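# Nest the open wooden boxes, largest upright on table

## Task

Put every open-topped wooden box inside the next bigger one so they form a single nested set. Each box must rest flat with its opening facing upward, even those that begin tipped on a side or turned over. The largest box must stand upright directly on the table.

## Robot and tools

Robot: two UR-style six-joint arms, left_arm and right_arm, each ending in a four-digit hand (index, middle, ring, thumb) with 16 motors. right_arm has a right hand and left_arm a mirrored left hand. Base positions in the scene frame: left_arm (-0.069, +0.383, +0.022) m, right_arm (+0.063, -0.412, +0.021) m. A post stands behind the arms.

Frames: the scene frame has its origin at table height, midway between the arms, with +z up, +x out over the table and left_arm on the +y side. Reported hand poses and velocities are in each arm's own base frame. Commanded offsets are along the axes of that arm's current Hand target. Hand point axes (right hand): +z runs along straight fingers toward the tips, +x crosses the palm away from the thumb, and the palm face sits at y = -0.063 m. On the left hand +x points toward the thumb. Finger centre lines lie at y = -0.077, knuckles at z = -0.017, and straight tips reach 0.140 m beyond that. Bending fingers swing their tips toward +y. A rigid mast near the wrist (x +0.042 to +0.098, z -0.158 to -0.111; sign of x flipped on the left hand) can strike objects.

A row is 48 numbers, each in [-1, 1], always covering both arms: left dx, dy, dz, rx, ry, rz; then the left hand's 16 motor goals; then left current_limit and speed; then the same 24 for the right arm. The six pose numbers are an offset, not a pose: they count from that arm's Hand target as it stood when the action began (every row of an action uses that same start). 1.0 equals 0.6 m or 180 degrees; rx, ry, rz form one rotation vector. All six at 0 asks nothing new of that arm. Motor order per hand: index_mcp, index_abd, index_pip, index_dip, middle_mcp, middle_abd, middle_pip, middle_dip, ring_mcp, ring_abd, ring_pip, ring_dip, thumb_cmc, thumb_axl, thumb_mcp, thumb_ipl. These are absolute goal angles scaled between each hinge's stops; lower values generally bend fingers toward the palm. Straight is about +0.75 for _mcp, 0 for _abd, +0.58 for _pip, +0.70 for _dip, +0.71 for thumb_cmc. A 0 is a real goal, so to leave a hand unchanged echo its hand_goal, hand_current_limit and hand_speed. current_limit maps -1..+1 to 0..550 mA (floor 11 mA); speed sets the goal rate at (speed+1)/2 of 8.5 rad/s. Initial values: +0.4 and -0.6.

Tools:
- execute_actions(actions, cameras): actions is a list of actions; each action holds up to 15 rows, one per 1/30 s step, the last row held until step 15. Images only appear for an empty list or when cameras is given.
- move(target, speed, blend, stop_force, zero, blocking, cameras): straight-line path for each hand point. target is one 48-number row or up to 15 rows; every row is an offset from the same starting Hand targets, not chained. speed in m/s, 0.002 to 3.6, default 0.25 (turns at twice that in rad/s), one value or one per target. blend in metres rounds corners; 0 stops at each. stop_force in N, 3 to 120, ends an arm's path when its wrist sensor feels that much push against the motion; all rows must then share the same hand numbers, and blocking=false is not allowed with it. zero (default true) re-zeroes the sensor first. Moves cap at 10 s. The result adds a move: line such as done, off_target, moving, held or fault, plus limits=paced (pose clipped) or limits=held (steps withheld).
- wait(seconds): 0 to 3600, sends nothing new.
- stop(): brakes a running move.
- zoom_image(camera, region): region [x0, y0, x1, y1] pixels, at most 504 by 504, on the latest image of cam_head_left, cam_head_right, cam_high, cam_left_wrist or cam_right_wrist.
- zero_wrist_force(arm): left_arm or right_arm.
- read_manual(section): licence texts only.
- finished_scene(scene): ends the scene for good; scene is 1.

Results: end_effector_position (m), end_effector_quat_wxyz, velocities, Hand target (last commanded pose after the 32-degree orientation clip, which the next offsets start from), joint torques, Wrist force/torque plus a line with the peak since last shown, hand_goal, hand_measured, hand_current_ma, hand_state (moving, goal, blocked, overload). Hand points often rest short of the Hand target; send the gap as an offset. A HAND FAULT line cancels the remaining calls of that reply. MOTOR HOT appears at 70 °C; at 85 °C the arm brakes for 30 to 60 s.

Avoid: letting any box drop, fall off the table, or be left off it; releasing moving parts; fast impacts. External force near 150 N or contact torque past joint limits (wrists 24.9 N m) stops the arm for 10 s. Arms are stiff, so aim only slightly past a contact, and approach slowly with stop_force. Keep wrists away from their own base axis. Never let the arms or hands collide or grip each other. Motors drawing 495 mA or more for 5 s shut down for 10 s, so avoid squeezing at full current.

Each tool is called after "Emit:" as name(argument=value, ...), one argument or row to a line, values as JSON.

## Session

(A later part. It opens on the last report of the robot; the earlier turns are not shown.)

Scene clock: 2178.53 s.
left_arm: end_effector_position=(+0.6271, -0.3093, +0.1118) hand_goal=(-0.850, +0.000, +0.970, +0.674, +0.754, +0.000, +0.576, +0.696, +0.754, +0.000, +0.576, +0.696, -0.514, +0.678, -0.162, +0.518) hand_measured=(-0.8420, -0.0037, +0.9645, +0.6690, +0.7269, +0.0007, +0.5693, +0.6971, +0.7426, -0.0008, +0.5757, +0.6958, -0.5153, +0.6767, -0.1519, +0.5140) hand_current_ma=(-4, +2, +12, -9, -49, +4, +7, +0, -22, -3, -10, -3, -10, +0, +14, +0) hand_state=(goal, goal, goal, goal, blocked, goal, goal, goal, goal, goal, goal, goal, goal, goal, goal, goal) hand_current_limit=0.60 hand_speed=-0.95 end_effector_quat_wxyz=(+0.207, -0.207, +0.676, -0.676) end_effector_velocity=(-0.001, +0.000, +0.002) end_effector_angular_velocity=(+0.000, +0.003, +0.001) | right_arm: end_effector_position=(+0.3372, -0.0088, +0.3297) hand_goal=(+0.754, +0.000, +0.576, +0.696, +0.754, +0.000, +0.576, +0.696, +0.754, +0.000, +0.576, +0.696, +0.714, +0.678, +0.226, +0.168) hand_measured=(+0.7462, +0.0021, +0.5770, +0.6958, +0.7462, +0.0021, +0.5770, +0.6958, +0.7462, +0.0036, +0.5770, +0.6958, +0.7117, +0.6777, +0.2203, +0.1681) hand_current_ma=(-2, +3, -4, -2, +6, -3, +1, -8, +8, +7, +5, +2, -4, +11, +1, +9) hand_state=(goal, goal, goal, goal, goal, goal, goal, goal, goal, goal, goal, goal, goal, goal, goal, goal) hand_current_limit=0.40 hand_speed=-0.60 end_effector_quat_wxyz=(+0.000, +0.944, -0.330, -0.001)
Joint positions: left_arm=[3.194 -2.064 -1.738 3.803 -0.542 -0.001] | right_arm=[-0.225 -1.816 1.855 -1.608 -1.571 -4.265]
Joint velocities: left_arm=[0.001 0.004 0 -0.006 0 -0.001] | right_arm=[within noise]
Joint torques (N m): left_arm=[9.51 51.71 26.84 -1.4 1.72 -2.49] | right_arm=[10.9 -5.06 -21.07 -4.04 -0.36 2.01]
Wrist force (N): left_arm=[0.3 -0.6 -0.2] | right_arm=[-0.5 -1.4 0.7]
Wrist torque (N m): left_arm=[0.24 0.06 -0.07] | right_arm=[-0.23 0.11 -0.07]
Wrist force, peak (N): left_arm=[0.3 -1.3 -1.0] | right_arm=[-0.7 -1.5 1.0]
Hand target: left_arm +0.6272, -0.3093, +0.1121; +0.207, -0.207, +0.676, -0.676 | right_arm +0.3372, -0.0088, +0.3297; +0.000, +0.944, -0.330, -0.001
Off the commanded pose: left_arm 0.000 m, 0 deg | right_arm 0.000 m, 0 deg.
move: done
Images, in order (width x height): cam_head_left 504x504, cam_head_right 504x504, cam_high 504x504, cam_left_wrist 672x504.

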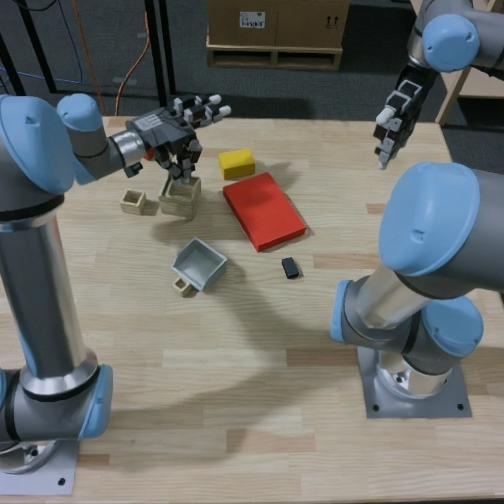

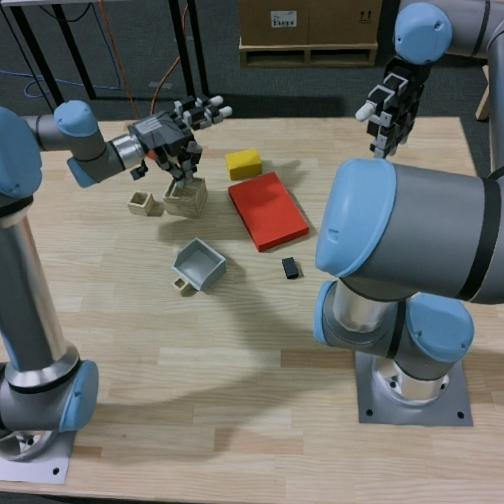

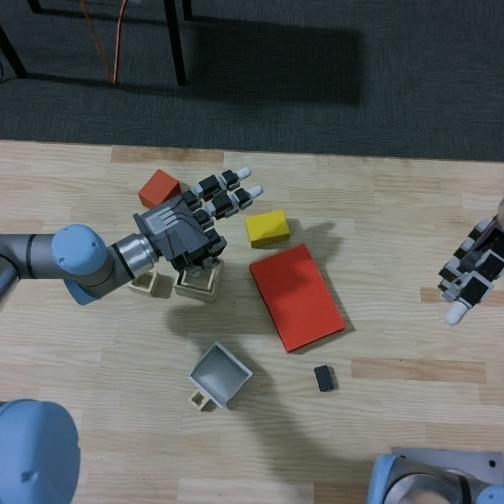

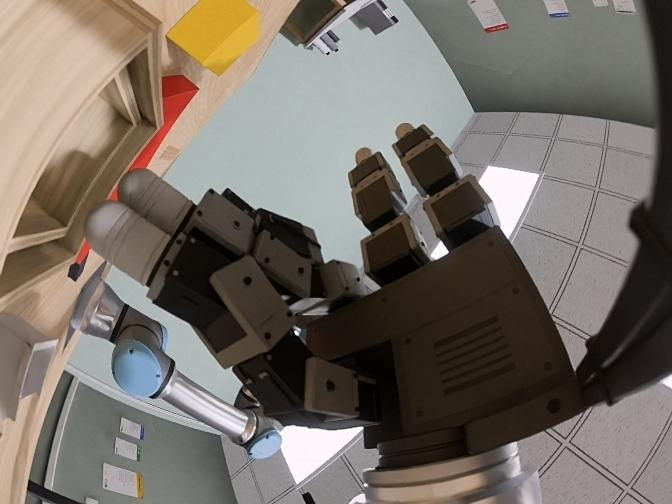

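Emit:
move(
  target=[
    [0,-0.0633,0,0,0,0,-0.8493,0,0.9708,0.6739,0.754,0,0.576,0.6957,0.754,0,0.576,0.6957,-0.514,0.678,-0.1629,0.5189,0.6,-0.95,0,0,0,0,0,0,0.754,0,0.576,0.696,0.754,0,0.576,0.696,0.754,0,0.576,0.696,0.714,0.678,0.226,0.168,0.4,-0.6],
    [-0.1041,-0.0633,-0.1878,0,0,0,-0.8493,0,0.9708,0.6739,0.754,0,0.576,0.6957,0.754,0,0.576,0.6957,-0.514,0.678,-0.1629,0.5189,0.6,-0.95,0,0,0,0,0,0,0.754,0,0.576,0.696,0.754,0,0.576,0.696,0.754,0,0.576,0.696,0.714,0.678,0.226,0.168,0.4,-0.6],
    [-0.1041,0.0291,-0.1878,0,0,0,-0.8493,0,0.9708,0.6739,0.754,0,0.576,0.6957,0.754,0,0.576,0.6957,-0.514,0.678,-0.1629,0.5189,0.6,-0.95,0,0,0,0,0,0,0.754,0,0.576,0.696,0.754,0,0.576,0.696,0.754,0,0.576,0.696,0.714,0.678,0.226,0.168,0.4,-0.6],
  ],
  speed=[0.05,0.1,0.05],
  blend=[0.01,0.01,0],
  cameras=["cam_left_wrist"],
)

Emit:
move(
  target=[0,0.0665,0,0,0,0,-0.8493,0,0.9708,0.6739,0.754,0,0.576,0.6957,0.754,0,0.576,0.6957,-0.514,0.678,-0.1629,0.5189,0.6,-0.95,0,0,0,0,0,0,0.754,0,0.576,0.696,0.754,0,0.576,0.696,0.754,0,0.576,0.696,0.714,0.678,0.226,0.168,0.4,-0.6],
  speed=0.015,
  stop_force=3,
  cameras=["cam_high","cam_head_right","cam_head_left","cam_left_wrist"],
)

Emit:
zoom_image(
  camera="cam_left_wrist",
  region=[0, 50, 200, 300],
)

Scene clock: 2218.20 s.
left_arm: end_effector_position=(+0.6159, -0.1810, +0.0943) hand_goal=(-0.850, +0.000, +0.970, +0.674, +0.754, +0.000, +0.576, +0.696, +0.754, +0.000, +0.576, +0.696, -0.514, +0.678, -0.162, +0.518) hand_measured=(-0.8420, -0.0052, +0.9645, +0.6690, +0.7269, +0.0007, +0.5693, +0.6971, +0.7414, -0.0023, +0.5757, +0.6958, -0.5153, +0.6777, -0.1528, +0.5140) hand_current_ma=(-7, +20, -11, +1, -49, -10, +4, +8, -4, +8, -1, -18, -3, -5, +30, -8) hand_state=(goal, goal, goal, goal, blocked, goal, goal, goal, goal, goal, goal, goal, goal, goal, goal, goal) hand_current_limit=0.60 hand_speed=-0.95 end_effector_quat_wxyz=(+0.207, -0.207, +0.676, -0.676) end_effector_velocity=(-0.001, +0.000, +0.002) end_effector_angular_velocity=(-0.001, +0.002, +0.001) | right_arm: end_effector_position=(+0.3372, -0.0088, +0.3297) hand_goal=(+0.754, +0.000, +0.576, +0.696, +0.754, +0.000, +0.576, +0.696, +0.754, +0.000, +0.576, +0.696, +0.714, +0.678, +0.226, +0.168) hand_measured=(+0.7462, +0.0021, +0.5770, +0.6958, +0.7450, +0.0007, +0.5770, +0.6971, +0.7462, +0.0051, +0.5770, +0.6958, +0.7117, +0.6767, +0.2203, +0.1672) hand_current_ma=(-3, +2, -4, -3, +14, -10, -2, -6, -2, +12, -4, +4, +0, +12, +0, +17) hand_state=(goal, goal, goal, goal, goal, goal, goal, goal, goal, goal, goal, goal, goal, goal, goal, goal) hand_current_limit=0.40 hand_speed=-0.60 end_effector_quat_wxyz=(+0.000, +0.944, -0.330, -0.001)
Joint positions: left_arm=[3.451 -2.049 -1.82 3.872 -0.284 -0.002] | right_arm=[-0.225 -1.816 1.855 -1.608 -1.571 -4.265]
Joint velocities: left_arm=[0 0.003 0 -0.005 0 0] | right_arm=[within noise]
Joint torques (N m): left_arm=[-7.99 48.87 23.25 -1.9 -2.52 -2.17] | right_arm=[10.37 -5.48 -20.79 -4.16 -0.32 2.01]
Wrist force (N): left_arm=[0.7 -0.6 -0.2] | right_arm=[-0.2 -1.5 0.9]
Wrist torque (N m): left_arm=[0.25 0.00 0.10] | right_arm=[-0.25 0.07 -0.06]
Wrist force, peak (N): left_arm=[0.8 -0.9 0.2] | right_arm=[-0.7 -1.6 0.9]
Hand target: left_arm +0.6159, -0.1810, +0.0945; +0.207, -0.207, +0.676, -0.676 | right_arm +0.3372, -0.0088, +0.3297; +0.000, +0.944, -0.330, -0.001
Off the commanded pose: left_arm 0.000 m, 0 deg | right_arm 0.000 m, 0 deg.
move: done

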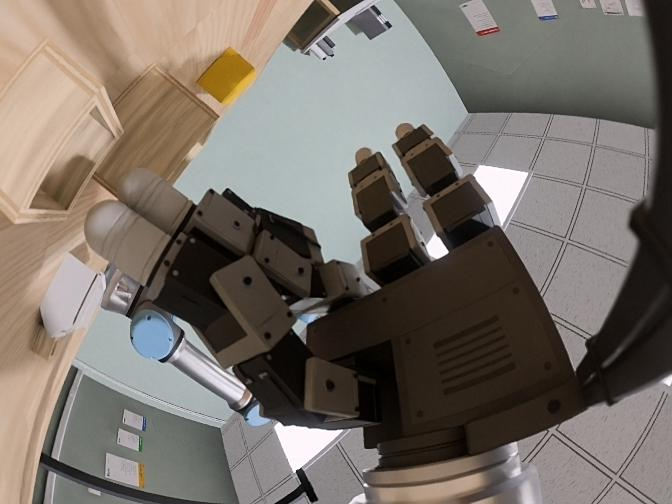

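Scene clock: 2222.00 s.
left_arm: end_effector_position=(+0.6160, -0.1810, +0.0546) hand_goal=(-0.850, +0.000, +0.970, +0.674, +0.754, +0.000, +0.576, +0.696, +0.754, +0.000, +0.576, +0.696, -0.514, +0.678, -0.162, +0.518) hand_measured=(-0.8420, -0.0052, +0.9645, +0.6690, +0.7269, +0.0007, +0.5693, +0.6971, +0.7426, -0.0008, +0.5757, +0.6958, -0.5153, +0.6777, -0.1528, +0.5149) hand_current_ma=(+0, +16, +1, +2, -56, -8, -1, -3, -5, +5, -10, -16, -11, -16, +32, -13) hand_state=(goal, goal, goal, goal, blocked, goal, goal, goal, goal, goal, goal, goal, goal, goal, goal, goal) hand_current_limit=0.60 hand_speed=-0.95 end_effector_quat_wxyz=(+0.207, -0.207, +0.676, -0.676) | right_arm: end_effector_position=(+0.3372, -0.0088, +0.3297) hand_goal=(+0.754, +0.000, +0.576, +0.696, +0.754, +0.000, +0.576, +0.696, +0.754, +0.000, +0.576, +0.696, +0.714, +0.678, +0.226, +0.168) hand_measured=(+0.7450, +0.0036, +0.5782, +0.6958, +0.7450, +0.0036, +0.5770, +0.6958, +0.7462, +0.0036, +0.5770, +0.6958, +0.7117, +0.6777, +0.2203, +0.1681) hand_current_ma=(-9, +9, +0, -7, +9, +5, -7, -8, +8, +4, +1, -8, +2, +12, +0, +13) hand_state=(goal, goal, goal, goal, goal, goal, goal, goal, goal, goal, goal, goal, goal, goal, goal, goal) hand_current_limit=0.40 hand_speed=-0.60 end_effector_quat_wxyz=(+0.000, +0.944, -0.330, -0.001)
Joint positions: left_arm=[3.451 -2.117 -1.844 3.964 -0.284 -0.002] | right_arm=[-0.225 -1.816 1.855 -1.608 -1.571 -4.265]
Joint torques (N m): left_arm=[-7.46 50.97 20.17 -1.59 -2.07 -2.57] | right_arm=[10.88 -5.14 -21.01 -4.18 -0.36 2.02]
Wrist force (N): left_arm=[0.4 -0.5 -0.3] | right_arm=[-0.6 -1.2 0.6]
Wrist torque (N m): left_arm=[0.26 0.05 0.08] | right_arm=[-0.19 0.12 -0.08]
Wrist force, peak (N): left_arm=[0.7 -1.1 0.2] | right_arm=[-0.8 -1.5 0.8]
Hand target: left_arm +0.6160, -0.1810, +0.0546; +0.207, -0.207, +0.676, -0.676 | right_arm +0.3372, -0.0088, +0.3297; +0.000, +0.944, -0.330, -0.001
Off the commanded pose: left_arm 0.000 m, 0 deg | right_arm 0.000 m, 0 deg.
move: done
Images, in order (width x height): cam_head_left 504x504, cam_head_right 504x504, cam_high 504x504, cam_left_wrist 672x504.

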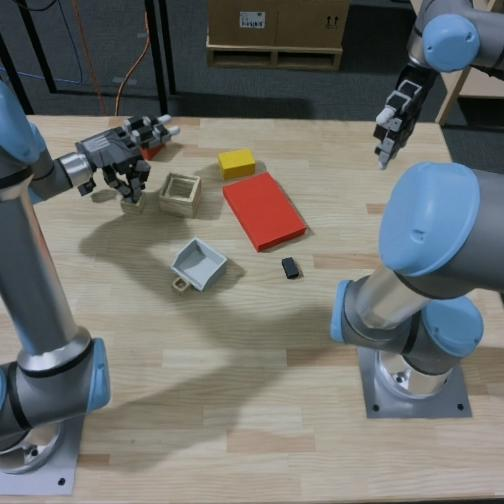

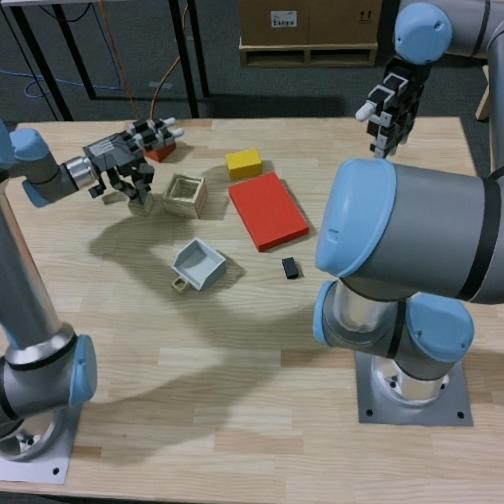

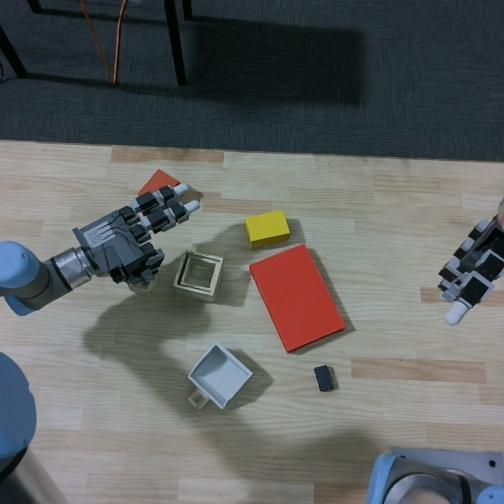

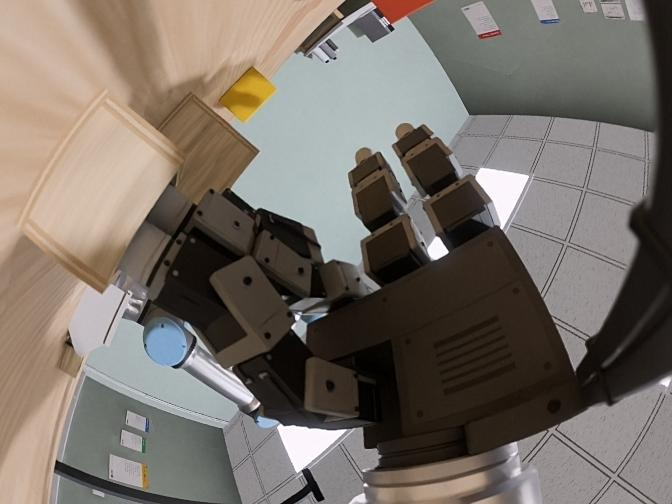

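Scaled by 2.016 from the camera's image (finer frame: 960x720).

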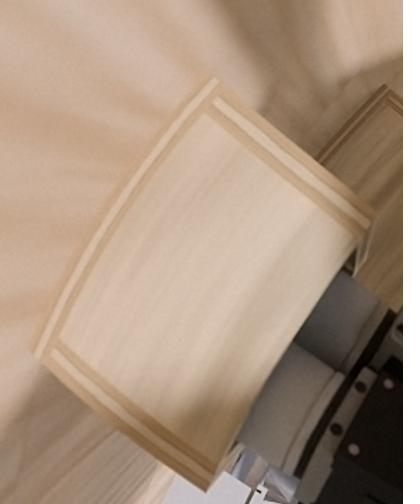

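Emit:
move(
  target=[
    [0,0,0,0,0,0,-0.79,0,0.9708,0.6739,0.754,0,0.576,0.6957,0.754,0,0.576,0.6957,-0.514,0.678,-0.115,0.5189,0.6,-0.95,0,0,0,0,0,0,0.754,0,0.576,0.696,0.754,0,0.576,0.696,0.754,0,0.576,0.696,0.714,0.678,0.226,0.168,0.4,-0.6],
    [0,0.0008,0,0,0,0,-0.76,0,0.9708,0.6739,0.754,0,0.576,0.6957,0.754,0,0.576,0.6957,-0.514,0.678,-0.09,0.5189,0.6,-0.95,0,0,0,0,0,0,0.754,0,0.576,0.696,0.754,0,0.576,0.696,0.754,0,0.576,0.696,0.714,0.678,0.226,0.168,0.4,-0.6],
  ],
  speed=0.005,
)

Emit:
move(
  target=[
    [0,-0.004,0,0,0,0,-0.76,0,0.9708,0.6739,0.754,0,0.576,0.6957,0.754,0,0.576,0.6957,-0.514,0.678,-0.09,0.5189,0.6,-0.95,0,0,0,0,0,0,0.754,0,0.576,0.696,0.754,0,0.576,0.696,0.754,0,0.576,0.696,0.714,0.678,0.226,0.168,0.4,-0.6],
    [0,-0.02,0,0,0,0,-0.70,0,0.9708,0.6739,0.754,0,0.576,0.6957,0.754,0,0.576,0.6957,-0.514,0.678,-0.05,0.5189,0.6,-0.95,0,0,0,0,0,0,0.754,0,0.576,0.696,0.754,0,0.576,0.696,0.754,0,0.576,0.696,0.714,0.678,0.226,0.168,0.4,-0.6],
    [0,-0.0333,0,0,0,0,-0.70,0,0.9708,0.6739,0.754,0,0.576,0.6957,0.754,0,0.576,0.6957,-0.514,0.678,-0.05,0.5189,0.6,-0.95,0,0,0,0,0,0,0.754,0,0.576,0.696,0.754,0,0.576,0.696,0.754,0,0.576,0.696,0.714,0.678,0.226,0.168,0.4,-0.6],
  ],
  speed=0.01,
  cameras=["cam_high","cam_head_right","cam_head_left","cam_left_wrist"],
)

Emit:
zoom_image(
  camera="cam_head_right",
  region=[110, 160, 170, 220],
)

Emit:
zoom_image(
  camera="cam_left_wrist",
  region=[0, 50, 200, 300],
)

Scene clock: 2268.80 s.
left_arm: end_effector_position=(+0.6160, -0.1810, +0.0542) hand_goal=(-0.760, +0.000, +0.970, +0.674, +0.754, +0.000, +0.576, +0.696, +0.754, +0.000, +0.576, +0.696, -0.514, +0.678, -0.090, +0.518) hand_measured=(-0.8191, -0.0023, +0.9581, +0.6690, +0.7269, +0.0007, +0.5693, +0.6983, +0.7426, -0.0008, +0.5757, +0.6958, -0.5153, +0.6777, -0.1380, +0.5121) hand_current_ma=(-129, +5, -11, +1, -44, +1, +3, +1, -2, +10, -12, -7, -8, -5, -97, -12) hand_state=(blocked, goal, goal, goal, blocked, goal, goal, goal, goal, goal, goal, goal, goal, goal, blocked, goal) hand_current_limit=0.60 hand_speed=-0.95 end_effector_quat_wxyz=(+0.207, -0.207, +0.676, -0.676) | right_arm: end_effector_position=(+0.3372, -0.0088, +0.3297) hand_goal=(+0.754, +0.000, +0.576, +0.696, +0.754, +0.000, +0.576, +0.696, +0.754, +0.000, +0.576, +0.696, +0.714, +0.678, +0.226, +0.168) hand_measured=(+0.7462, +0.0036, +0.5770, +0.6958, +0.7462, +0.0007, +0.5770, +0.6971, +0.7450, +0.0036, +0.5757, +0.6958, +0.7104, +0.6767, +0.2203, +0.1681) hand_current_ma=(-7, +0, +6, +0, +2, +1, -1, -3, +8, +13, -2, +9, +10, +7, +1, +2) hand_state=(goal, goal, goal, goal, goal, goal, goal, goal, goal, goal, goal, goal, goal, goal, goal, goal) hand_current_limit=0.40 hand_speed=-0.60 end_effector_quat_wxyz=(+0.000, +0.944, -0.330, -0.001)
Joint positions: left_arm=[3.451 -2.118 -1.844 3.965 -0.284 -0.002] | right_arm=[-0.225 -1.816 1.855 -1.608 -1.571 -4.265]
Joint torques (N m): left_arm=[-1.54 23.2 6.61 2.56 -0.97 -2] | right_arm=[10.42 -5.78 -21.25 -4.07 -0.32 2]
Wrist force (N): left_arm=[0.3 -2.8 0.0] | right_arm=[-0.4 -1.2 0.6]
Wrist torque (N m): left_arm=[0.06 0.05 0.08] | right_arm=[-0.20 0.11 -0.06]
Wrist force, peak (N): left_arm=[0.3 -3.1 -0.1] | right_arm=[-0.3 -1.6 1.1]
Hand target: left_arm +0.6160, -0.1810, +0.0542; +0.207, -0.207, +0.676, -0.676 | right_arm +0.3372, -0.0088, +0.3297; +0.000, +0.944, -0.330, -0.001
Off the commanded pose: left_arm 0.000 m, 0 deg | right_arm 0.000 m, 0 deg.
move: done

Scene clock: 2271.87 s.
left_arm: end_effector_position=(+0.6159, -0.1810, +0.0742) hand_goal=(-0.700, +0.000, +0.970, +0.674, +0.754, +0.000, +0.576, +0.696, +0.754, +0.000, +0.576, +0.696, -0.514, +0.678, -0.050, +0.518) hand_measured=(-0.8095, -0.0023, +0.9375, +0.6601, +0.7269, +0.0007, +0.5693, +0.6971, +0.7426, -0.0008, +0.5770, +0.6958, -0.5153, +0.6777, -0.1271, +0.5025) hand_current_ma=(-246, +16, -48, -13, -44, -7, -5, +17, -7, +3, +8, -11, +13, -13, -196, -30) hand_state=(blocked, goal, blocked, goal, blocked, goal, goal, goal, goal, goal, goal, goal, goal, goal, blocked, goal) hand_current_limit=0.60 hand_speed=-0.95 end_effector_quat_wxyz=(+0.207, -0.207, +0.676, -0.676) | right_arm: end_effector_position=(+0.3372, -0.0088, +0.3297) hand_goal=(+0.754, +0.000, +0.576, +0.696, +0.754, +0.000, +0.576, +0.696, +0.754, +0.000, +0.576, +0.696, +0.714, +0.678, +0.226, +0.168) hand_measured=(+0.7462, +0.0021, +0.5770, +0.6958, +0.7450, +0.0021, +0.5770, +0.6958, +0.7462, +0.0051, +0.5770, +0.6958, +0.7117, +0.6777, +0.2203, +0.1672) hand_current_ma=(-4, -1, +5, -8, +15, -7, -3, -9, +11, +8, -1, +0, +3, +8, +2, +11) hand_state=(goal, goal, goal, goal, goal, goal, goal, goal, goal, goal, goal, goal, goal, goal, goal, goal) hand_current_limit=0.40 hand_speed=-0.60 end_effector_quat_wxyz=(+0.000, +0.944, -0.330, -0.001)
Joint positions: left_arm=[3.451 -2.083 -1.834 3.919 -0.284 -0.002] | right_arm=[-0.225 -1.816 1.855 -1.608 -1.571 -4.265]
Joint torques (N m): left_arm=[6.02 39.66 23.57 -0.65 1.95 -1.1] | right_arm=[10.32 -5.05 -21.55 -4.01 -0.29 1.98]
Wrist force (N): left_arm=[0.8 -0.3 0.0] | right_arm=[-0.6 -1.4 0.9]
Wrist torque (N m): left_arm=[0.24 -0.03 0.12] | right_arm=[-0.25 0.12 -0.09]
Wrist force, peak (N): left_arm=[-0.1 -2.9 -0.1] | right_arm=[-0.6 -1.5 1.0]
Hand target: left_arm +0.6159, -0.1810, +0.0741; +0.207, -0.207, +0.676, -0.676 | right_arm +0.3372, -0.0088, +0.3297; +0.000, +0.944, -0.330, -0.001
Off the commanded pose: left_arm 0.000 m, 0 deg | right_arm 0.000 m, 0 deg.
move: done
Images, in order (width x height): cam_head_left 504x504, cam_head_right 504x504, cam_high 504x504, cam_left_wrist 672x504.

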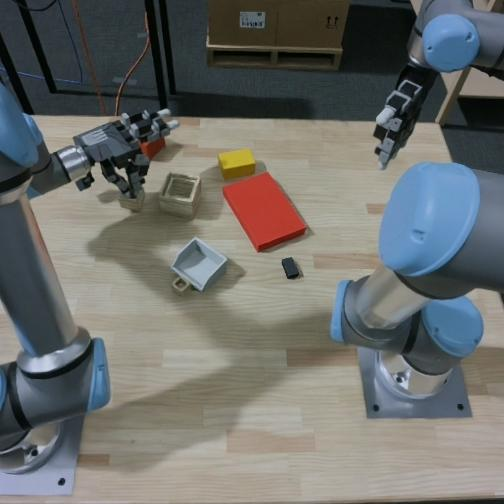

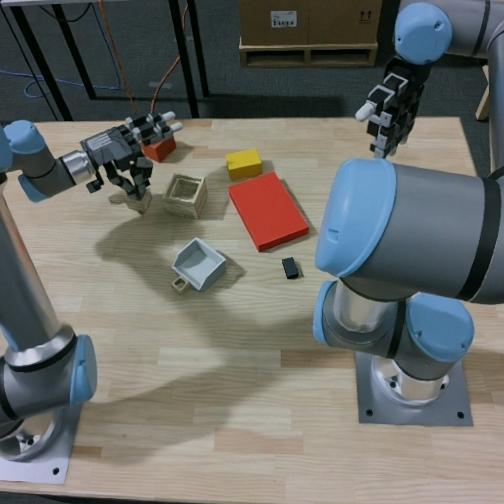

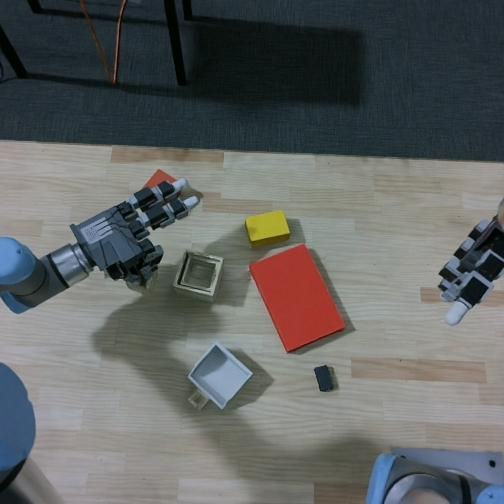

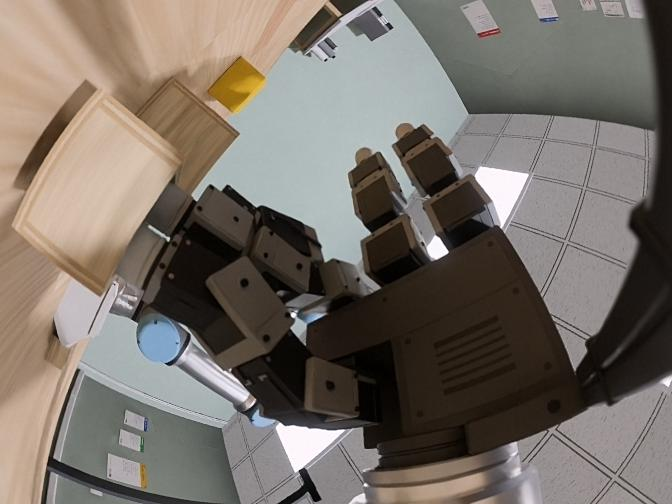

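Scaled by 8.400 from the camera's image (finer frame: 720x720).

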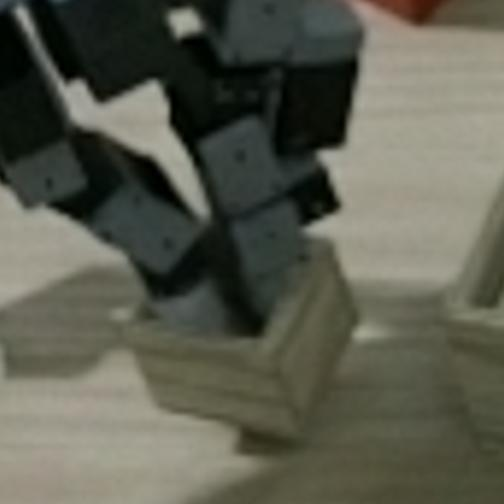

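Scaled by 2.016 from the camera's image (finer frame: 960x720).

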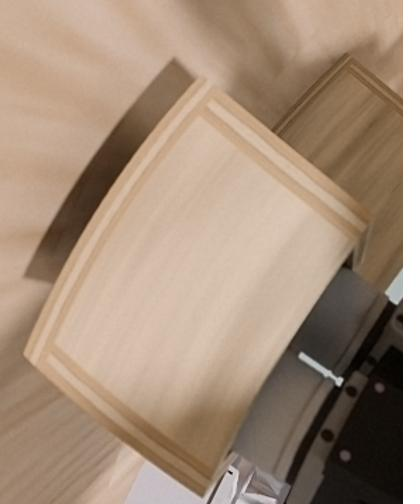

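Emit:
move(
  target=[
    [0,-0.1263,0,0,0,0,-0.70,0,0.9708,0.6739,0.754,0,0.576,0.6957,0.754,0,0.576,0.6957,-0.514,0.678,-0.05,0.5189,0.6,-0.95,0,0,0,0,0,0,0.754,0,0.576,0.696,0.754,0,0.576,0.696,0.754,0,0.576,0.696,0.714,0.678,0.226,0.168,0.4,-0.6],
    [0.1027,-0.1263,0.1902,0,0,0,-0.70,0,0.9708,0.6739,0.754,0,0.576,0.6957,0.754,0,0.576,0.6957,-0.514,0.678,-0.05,0.5189,0.6,-0.95,0,0,0,0,0,0,0.754,0,0.576,0.696,0.754,0,0.576,0.696,0.754,0,0.576,0.696,0.714,0.678,0.226,0.168,0.4,-0.6],
    [0.1027,-0.0763,0.1902,0,0,0,-0.70,0,0.9708,0.6739,0.754,0,0.576,0.6957,0.754,0,0.576,0.6957,-0.514,0.678,-0.05,0.5189,0.6,-0.95,0,0,0,0,0,0,0.754,0,0.576,0.696,0.754,0,0.576,0.696,0.754,0,0.576,0.696,0.714,0.678,0.226,0.168,0.4,-0.6],
  ],
  speed=[0.08,0.08,0.03],
  blend=[0.01,0.005,0],
  cameras=["cam_high","cam_head_right","cam_head_left","cam_left_wrist"],
)

Emit:
zoom_image(
  camera="cam_high",
  region=[176, 258, 216, 298],
)

Emit:
zoom_image(
  camera="cam_head_left",
  region=[160, 168, 200, 208],
)

Emit:
zoom_image(
  camera="cam_head_right",
  region=[164, 168, 204, 208],
)

Emit:
zoom_image(
  camera="cam_left_wrist",
  region=[0, 0, 200, 250],
)

Emit:
zoom_image(
  camera="cam_left_wrist",
  region=[0, 0, 160, 160],
)

Scene clock: 2303.70 s.
left_arm: end_effector_position=(+0.6287, -0.3100, +0.1197) hand_goal=(-0.700, +0.000, +0.970, +0.674, +0.754, +0.000, +0.576, +0.696, +0.754, +0.000, +0.576, +0.696, -0.514, +0.678, -0.050, +0.518) hand_measured=(-0.8095, -0.0023, +0.9375, +0.6601, +0.7269, +0.0007, +0.5693, +0.6971, +0.7426, -0.0008, +0.5757, +0.6971, -0.5153, +0.6767, -0.1271, +0.5016) hand_current_ma=(-254, -4, -41, -5, -36, +0, -8, +6, -16, +10, -5, -8, -3, -26, -188, -28) hand_state=(blocked, goal, blocked, goal, blocked, goal, goal, goal, goal, goal, goal, goal, goal, goal, blocked, goal) hand_current_limit=0.60 hand_speed=-0.95 end_effector_quat_wxyz=(+0.207, -0.207, +0.676, -0.676) end_effector_velocity=(-0.001, +0.000, -0.001) end_effector_angular_velocity=(-0.001, +0.006, +0.000) | right_arm: end_effector_position=(+0.3372, -0.0088, +0.3297) hand_goal=(+0.754, +0.000, +0.576, +0.696, +0.754, +0.000, +0.576, +0.696, +0.754, +0.000, +0.576, +0.696, +0.714, +0.678, +0.226, +0.168) hand_measured=(+0.7462, +0.0036, +0.5770, +0.6958, +0.7450, +0.0021, +0.5770, +0.6958, +0.7462, +0.0051, +0.5770, +0.6958, +0.7117, +0.6777, +0.2203, +0.1681) hand_current_ma=(-1, +6, -4, -3, +4, +0, +5, -1, +11, +15, -1, +7, +6, +11, +0, +14) hand_state=(goal, goal, goal, goal, goal, goal, goal, goal, goal, goal, goal, goal, goal, goal, goal, goal) hand_current_limit=0.40 hand_speed=-0.60 end_effector_quat_wxyz=(+0.000, +0.944, -0.330, -0.001)
Joint positions: left_arm=[3.192 -2.056 -1.726 3.783 -0.543 -0.001] | right_arm=[-0.225 -1.816 1.855 -1.608 -1.571 -4.265]
Joint velocities: left_arm=[0 0 0 -0.005 0.001 -0.001] | right_arm=[within noise]
Joint torques (N m): left_arm=[9.27 53.2 23.98 -1.47 1.93 -2.22] | right_arm=[10.79 -5.25 -21.6 -4.1 -0.25 1.87]
Wrist force (N): left_arm=[0.0 -0.1 -0.3] | right_arm=[-0.6 -1.3 0.8]
Wrist torque (N m): left_arm=[0.29 0.10 -0.13] | right_arm=[-0.24 0.12 -0.08]
Wrist force, peak (N): left_arm=[0.9 -0.7 0.4] | right_arm=[-0.5 -1.6 0.9]
Hand target: left_arm +0.6287, -0.3100, +0.1200; +0.207, -0.207, +0.676, -0.676 | right_arm +0.3372, -0.0088, +0.3297; +0.000, +0.944, -0.330, -0.001
Off the commanded pose: left_arm 0.000 m, 0 deg | right_arm 0.000 m, 0 deg.
move: done
Images, in order (width x height): cam_head_left 504x504, cam_head_right 504x504, cam_high 504x504, cam_left_wrist 672x504.

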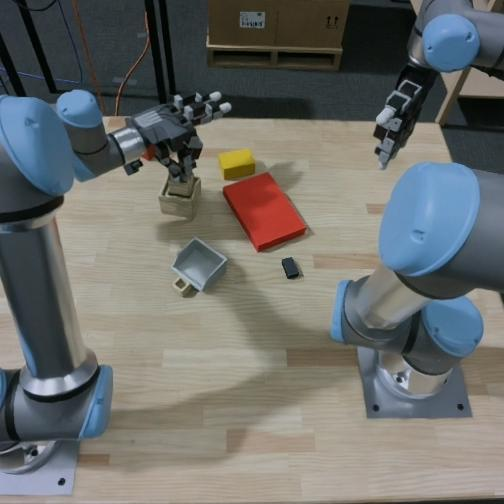

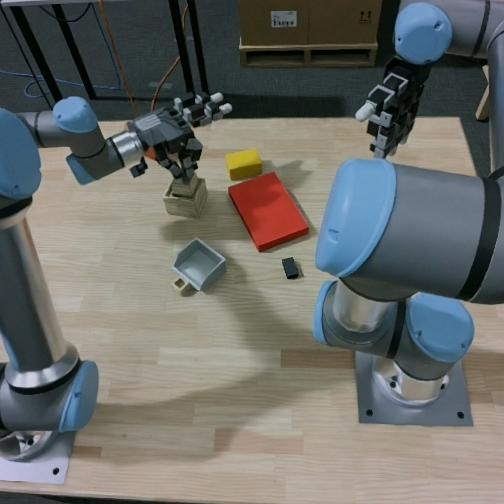

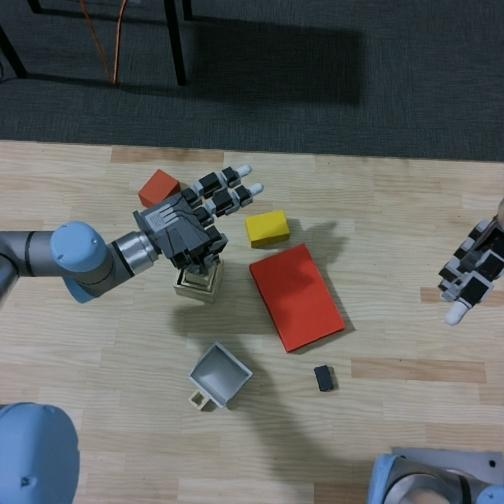

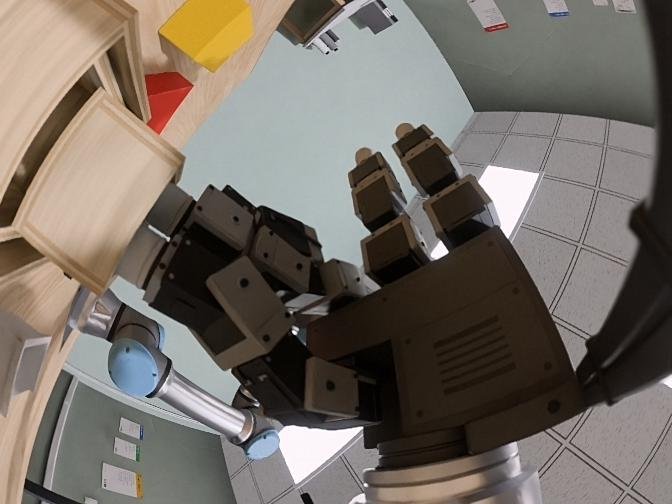

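Scaled by 12.600 from the camera's image (finer frame: 720x720).

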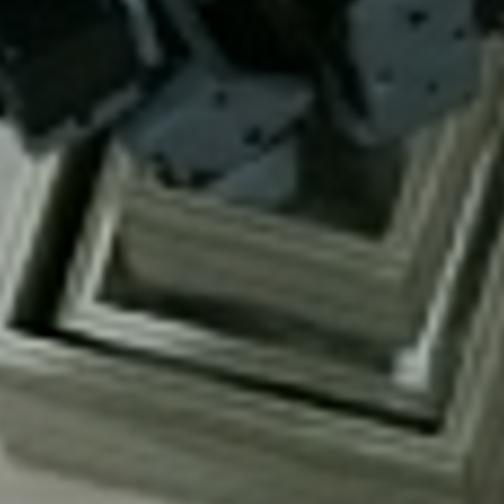

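Scaled by 12.600 from the camera's image (finer frame: 720x720).

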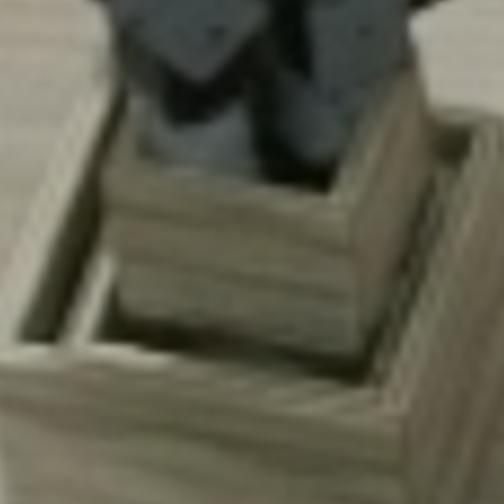

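Scaled by 12.600 from the camera's image (finer frame: 720x720).

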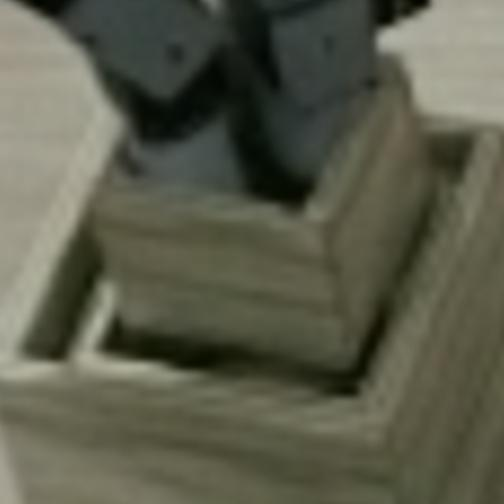

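Scaled by 2.016 from the camera's image (finer frame: 960x720).

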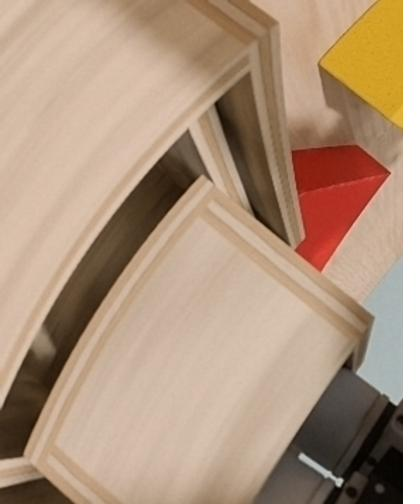

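Scaled by 3.150 from the camera's image (finer frame: 960x720).

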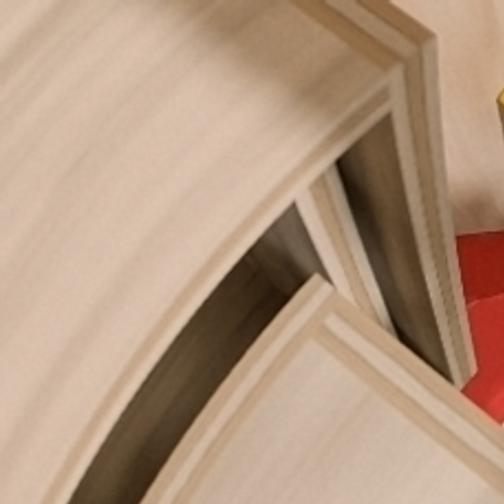

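Emit:
zoom_image(
  camera="cam_high",
  region=[182, 266, 212, 296],
)

Emit:
zoom_image(
  camera="cam_head_left",
  region=[162, 176, 192, 206],
)

Emit:
zoom_image(
  camera="cam_head_right",
  region=[166, 176, 196, 206],
)

Scaled by 16.800 from the camera's image (finer frame: 720x720).

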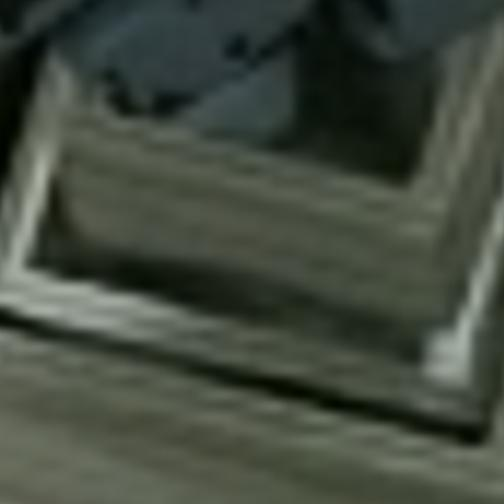

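Scaled by 16.800 from the camera's image (finer frame: 720x720).

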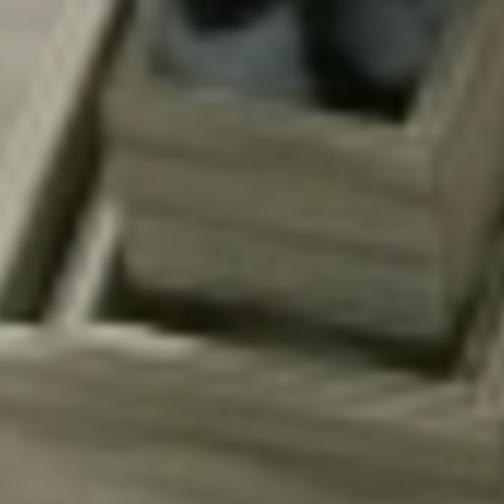

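Scaled by 16.800 from the camera's image (finer frame: 720x720).

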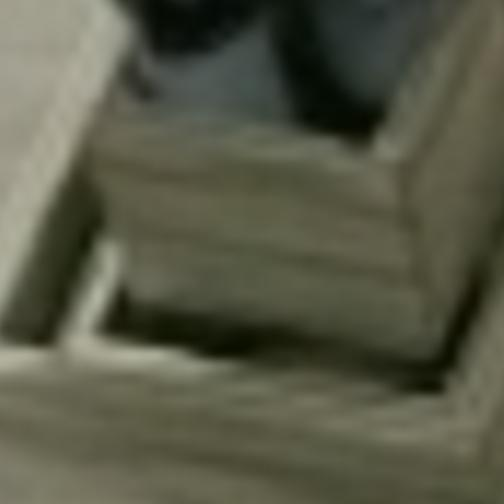

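Emit:
move(
  target=[-0.00436,0,-0.00327,0,-0.0056,0,-0.70,0,0.9708,0.6739,0.754,0,0.576,0.6957,0.754,0,0.576,0.6957,-0.514,0.678,-0.05,0.5189,0.6,-0.95,0,0,0,0,0,0,0.754,0,0.576,0.696,0.754,0,0.576,0.696,0.754,0,0.576,0.696,0.714,0.678,0.226,0.168,0.4,-0.6],
  speed=0.02,
  cameras=["cam_high","cam_head_right","cam_head_left","cam_left_wrist"],
)

Emit:
zoom_image(
  camera="cam_high",
  region=[172, 256, 222, 306],
)

Emit:
zoom_image(
  camera="cam_head_left",
  region=[156, 172, 206, 222],
)

Emit:
zoom_image(
  camera="cam_head_right",
  region=[160, 172, 210, 222],
)

Emit:
zoom_image(
  camera="cam_left_wrist",
  region=[0, 0, 160, 160],
)

Scene clock: 2358.07 s.
left_arm: end_effector_position=(+0.6298, -0.3069, +0.1200) hand_goal=(-0.700, +0.000, +0.970, +0.674, +0.754, +0.000, +0.576, +0.696, +0.754, +0.000, +0.576, +0.696, -0.514, +0.678, -0.050, +0.518) hand_measured=(-0.8095, -0.0023, +0.9375, +0.6601, +0.7269, +0.0007, +0.5693, +0.6971, +0.7414, -0.0008, +0.5757, +0.6958, -0.5165, +0.6777, -0.1281, +0.5025) hand_current_ma=(-261, +16, -50, -12, -37, -12, -1, +6, -6, +1, -11, +2, -3, -5, -189, -29) hand_state=(blocked, goal, blocked, goal, blocked, goal, goal, goal, goal, goal, goal, goal, goal, goal, blocked, goal) hand_current_limit=0.60 hand_speed=-0.95 end_effector_quat_wxyz=(+0.213, -0.213, +0.674, -0.674) | right_arm: end_effector_position=(+0.3372, -0.0088, +0.3297) hand_goal=(+0.754, +0.000, +0.576, +0.696, +0.754, +0.000, +0.576, +0.696, +0.754, +0.000, +0.576, +0.696, +0.714, +0.678, +0.226, +0.168) hand_measured=(+0.7462, +0.0021, +0.5770, +0.6958, +0.7450, +0.0007, +0.5770, +0.6958, +0.7462, +0.0036, +0.5757, +0.6958, +0.7117, +0.6777, +0.2203, +0.1681) hand_current_ma=(+3, -1, -3, -16, -4, -5, -1, -6, +9, +19, +6, +8, +3, +8, +2, +10) hand_state=(goal, goal, goal, goal, goal, goal, goal, goal, goal, goal, goal, goal, goal, goal, goal, goal) hand_current_limit=0.40 hand_speed=-0.60 end_effector_quat_wxyz=(+0.000, +0.944, -0.330, -0.001)
Joint positions: left_arm=[3.195 -2.05 -1.735 3.786 -0.559 -0.001] | right_arm=[-0.225 -1.816 1.855 -1.608 -1.571 -4.265]
Joint torques (N m): left_arm=[4.84 43.59 20.28 2.55 1.49 -1.06] | right_arm=[10.66 -5.22 -21.13 -4.13 -0.35 1.98]
Wrist force (N): left_arm=[0.4 -0.2 -0.1] | right_arm=[-0.4 -1.4 0.8]
Wrist torque (N m): left_arm=[0.26 0.05 -0.09] | right_arm=[-0.24 0.09 -0.07]
Wrist force, peak (N): left_arm=[0.8 -0.5 -0.3] | right_arm=[-0.7 -1.5 1.0]
Hand target: left_arm +0.6298, -0.3069, +0.1200; +0.213, -0.213, +0.674, -0.675 | right_arm +0.3372, -0.0088, +0.3297; +0.000, +0.944, -0.330, -0.001
Off the commanded pose: left_arm 0.000 m, 0 deg | right_arm 0.000 m, 0 deg.
move: done
Images, in order (width x height): cam_head_left 504x504, cam_head_right 504x504, cam_high 504x504, cam_left_wrist 672x504.

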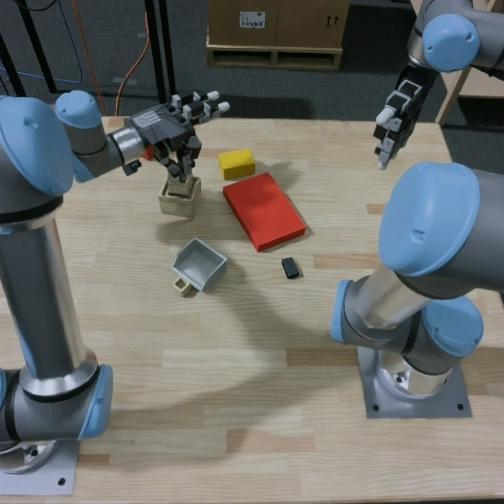

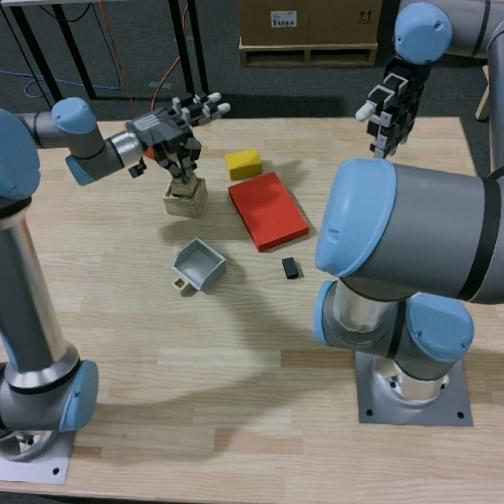

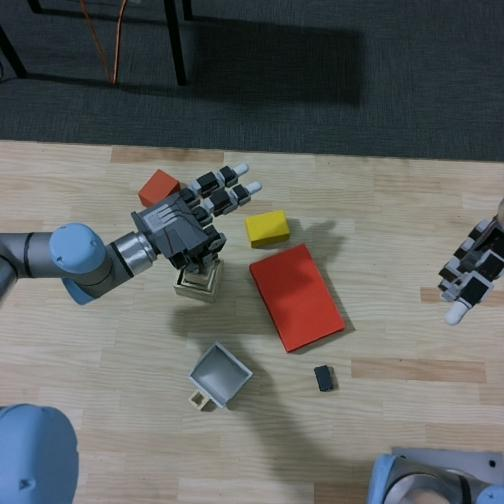

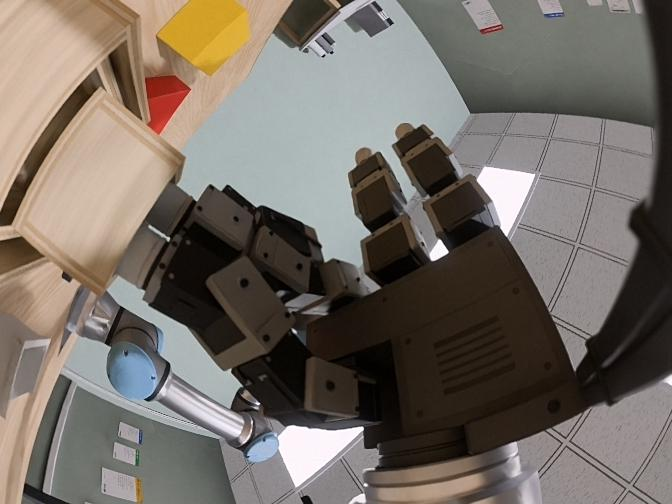

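Scaled by 10.080 from the camera's image (finer frame: 720x720).

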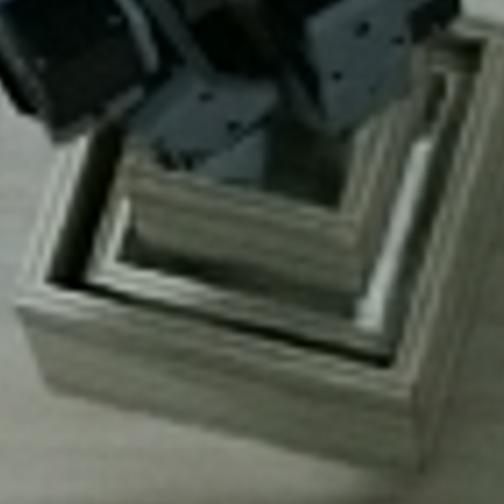

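Scaled by 10.080 from the camera's image (finer frame: 720x720).

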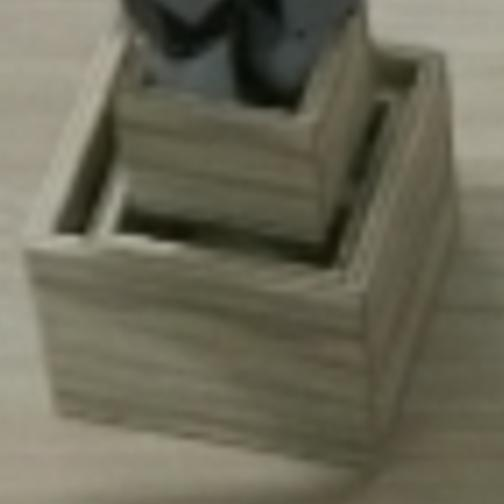

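Scaled by 10.080 from the camera's image (finer frame: 720x720).

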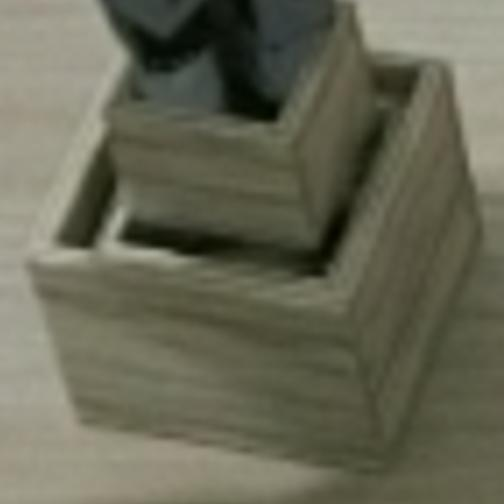

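Scaled by 3.150 from the camera's image (finer frame: 960x720).

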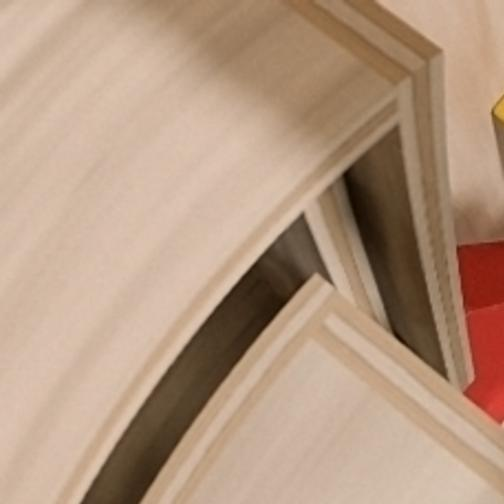

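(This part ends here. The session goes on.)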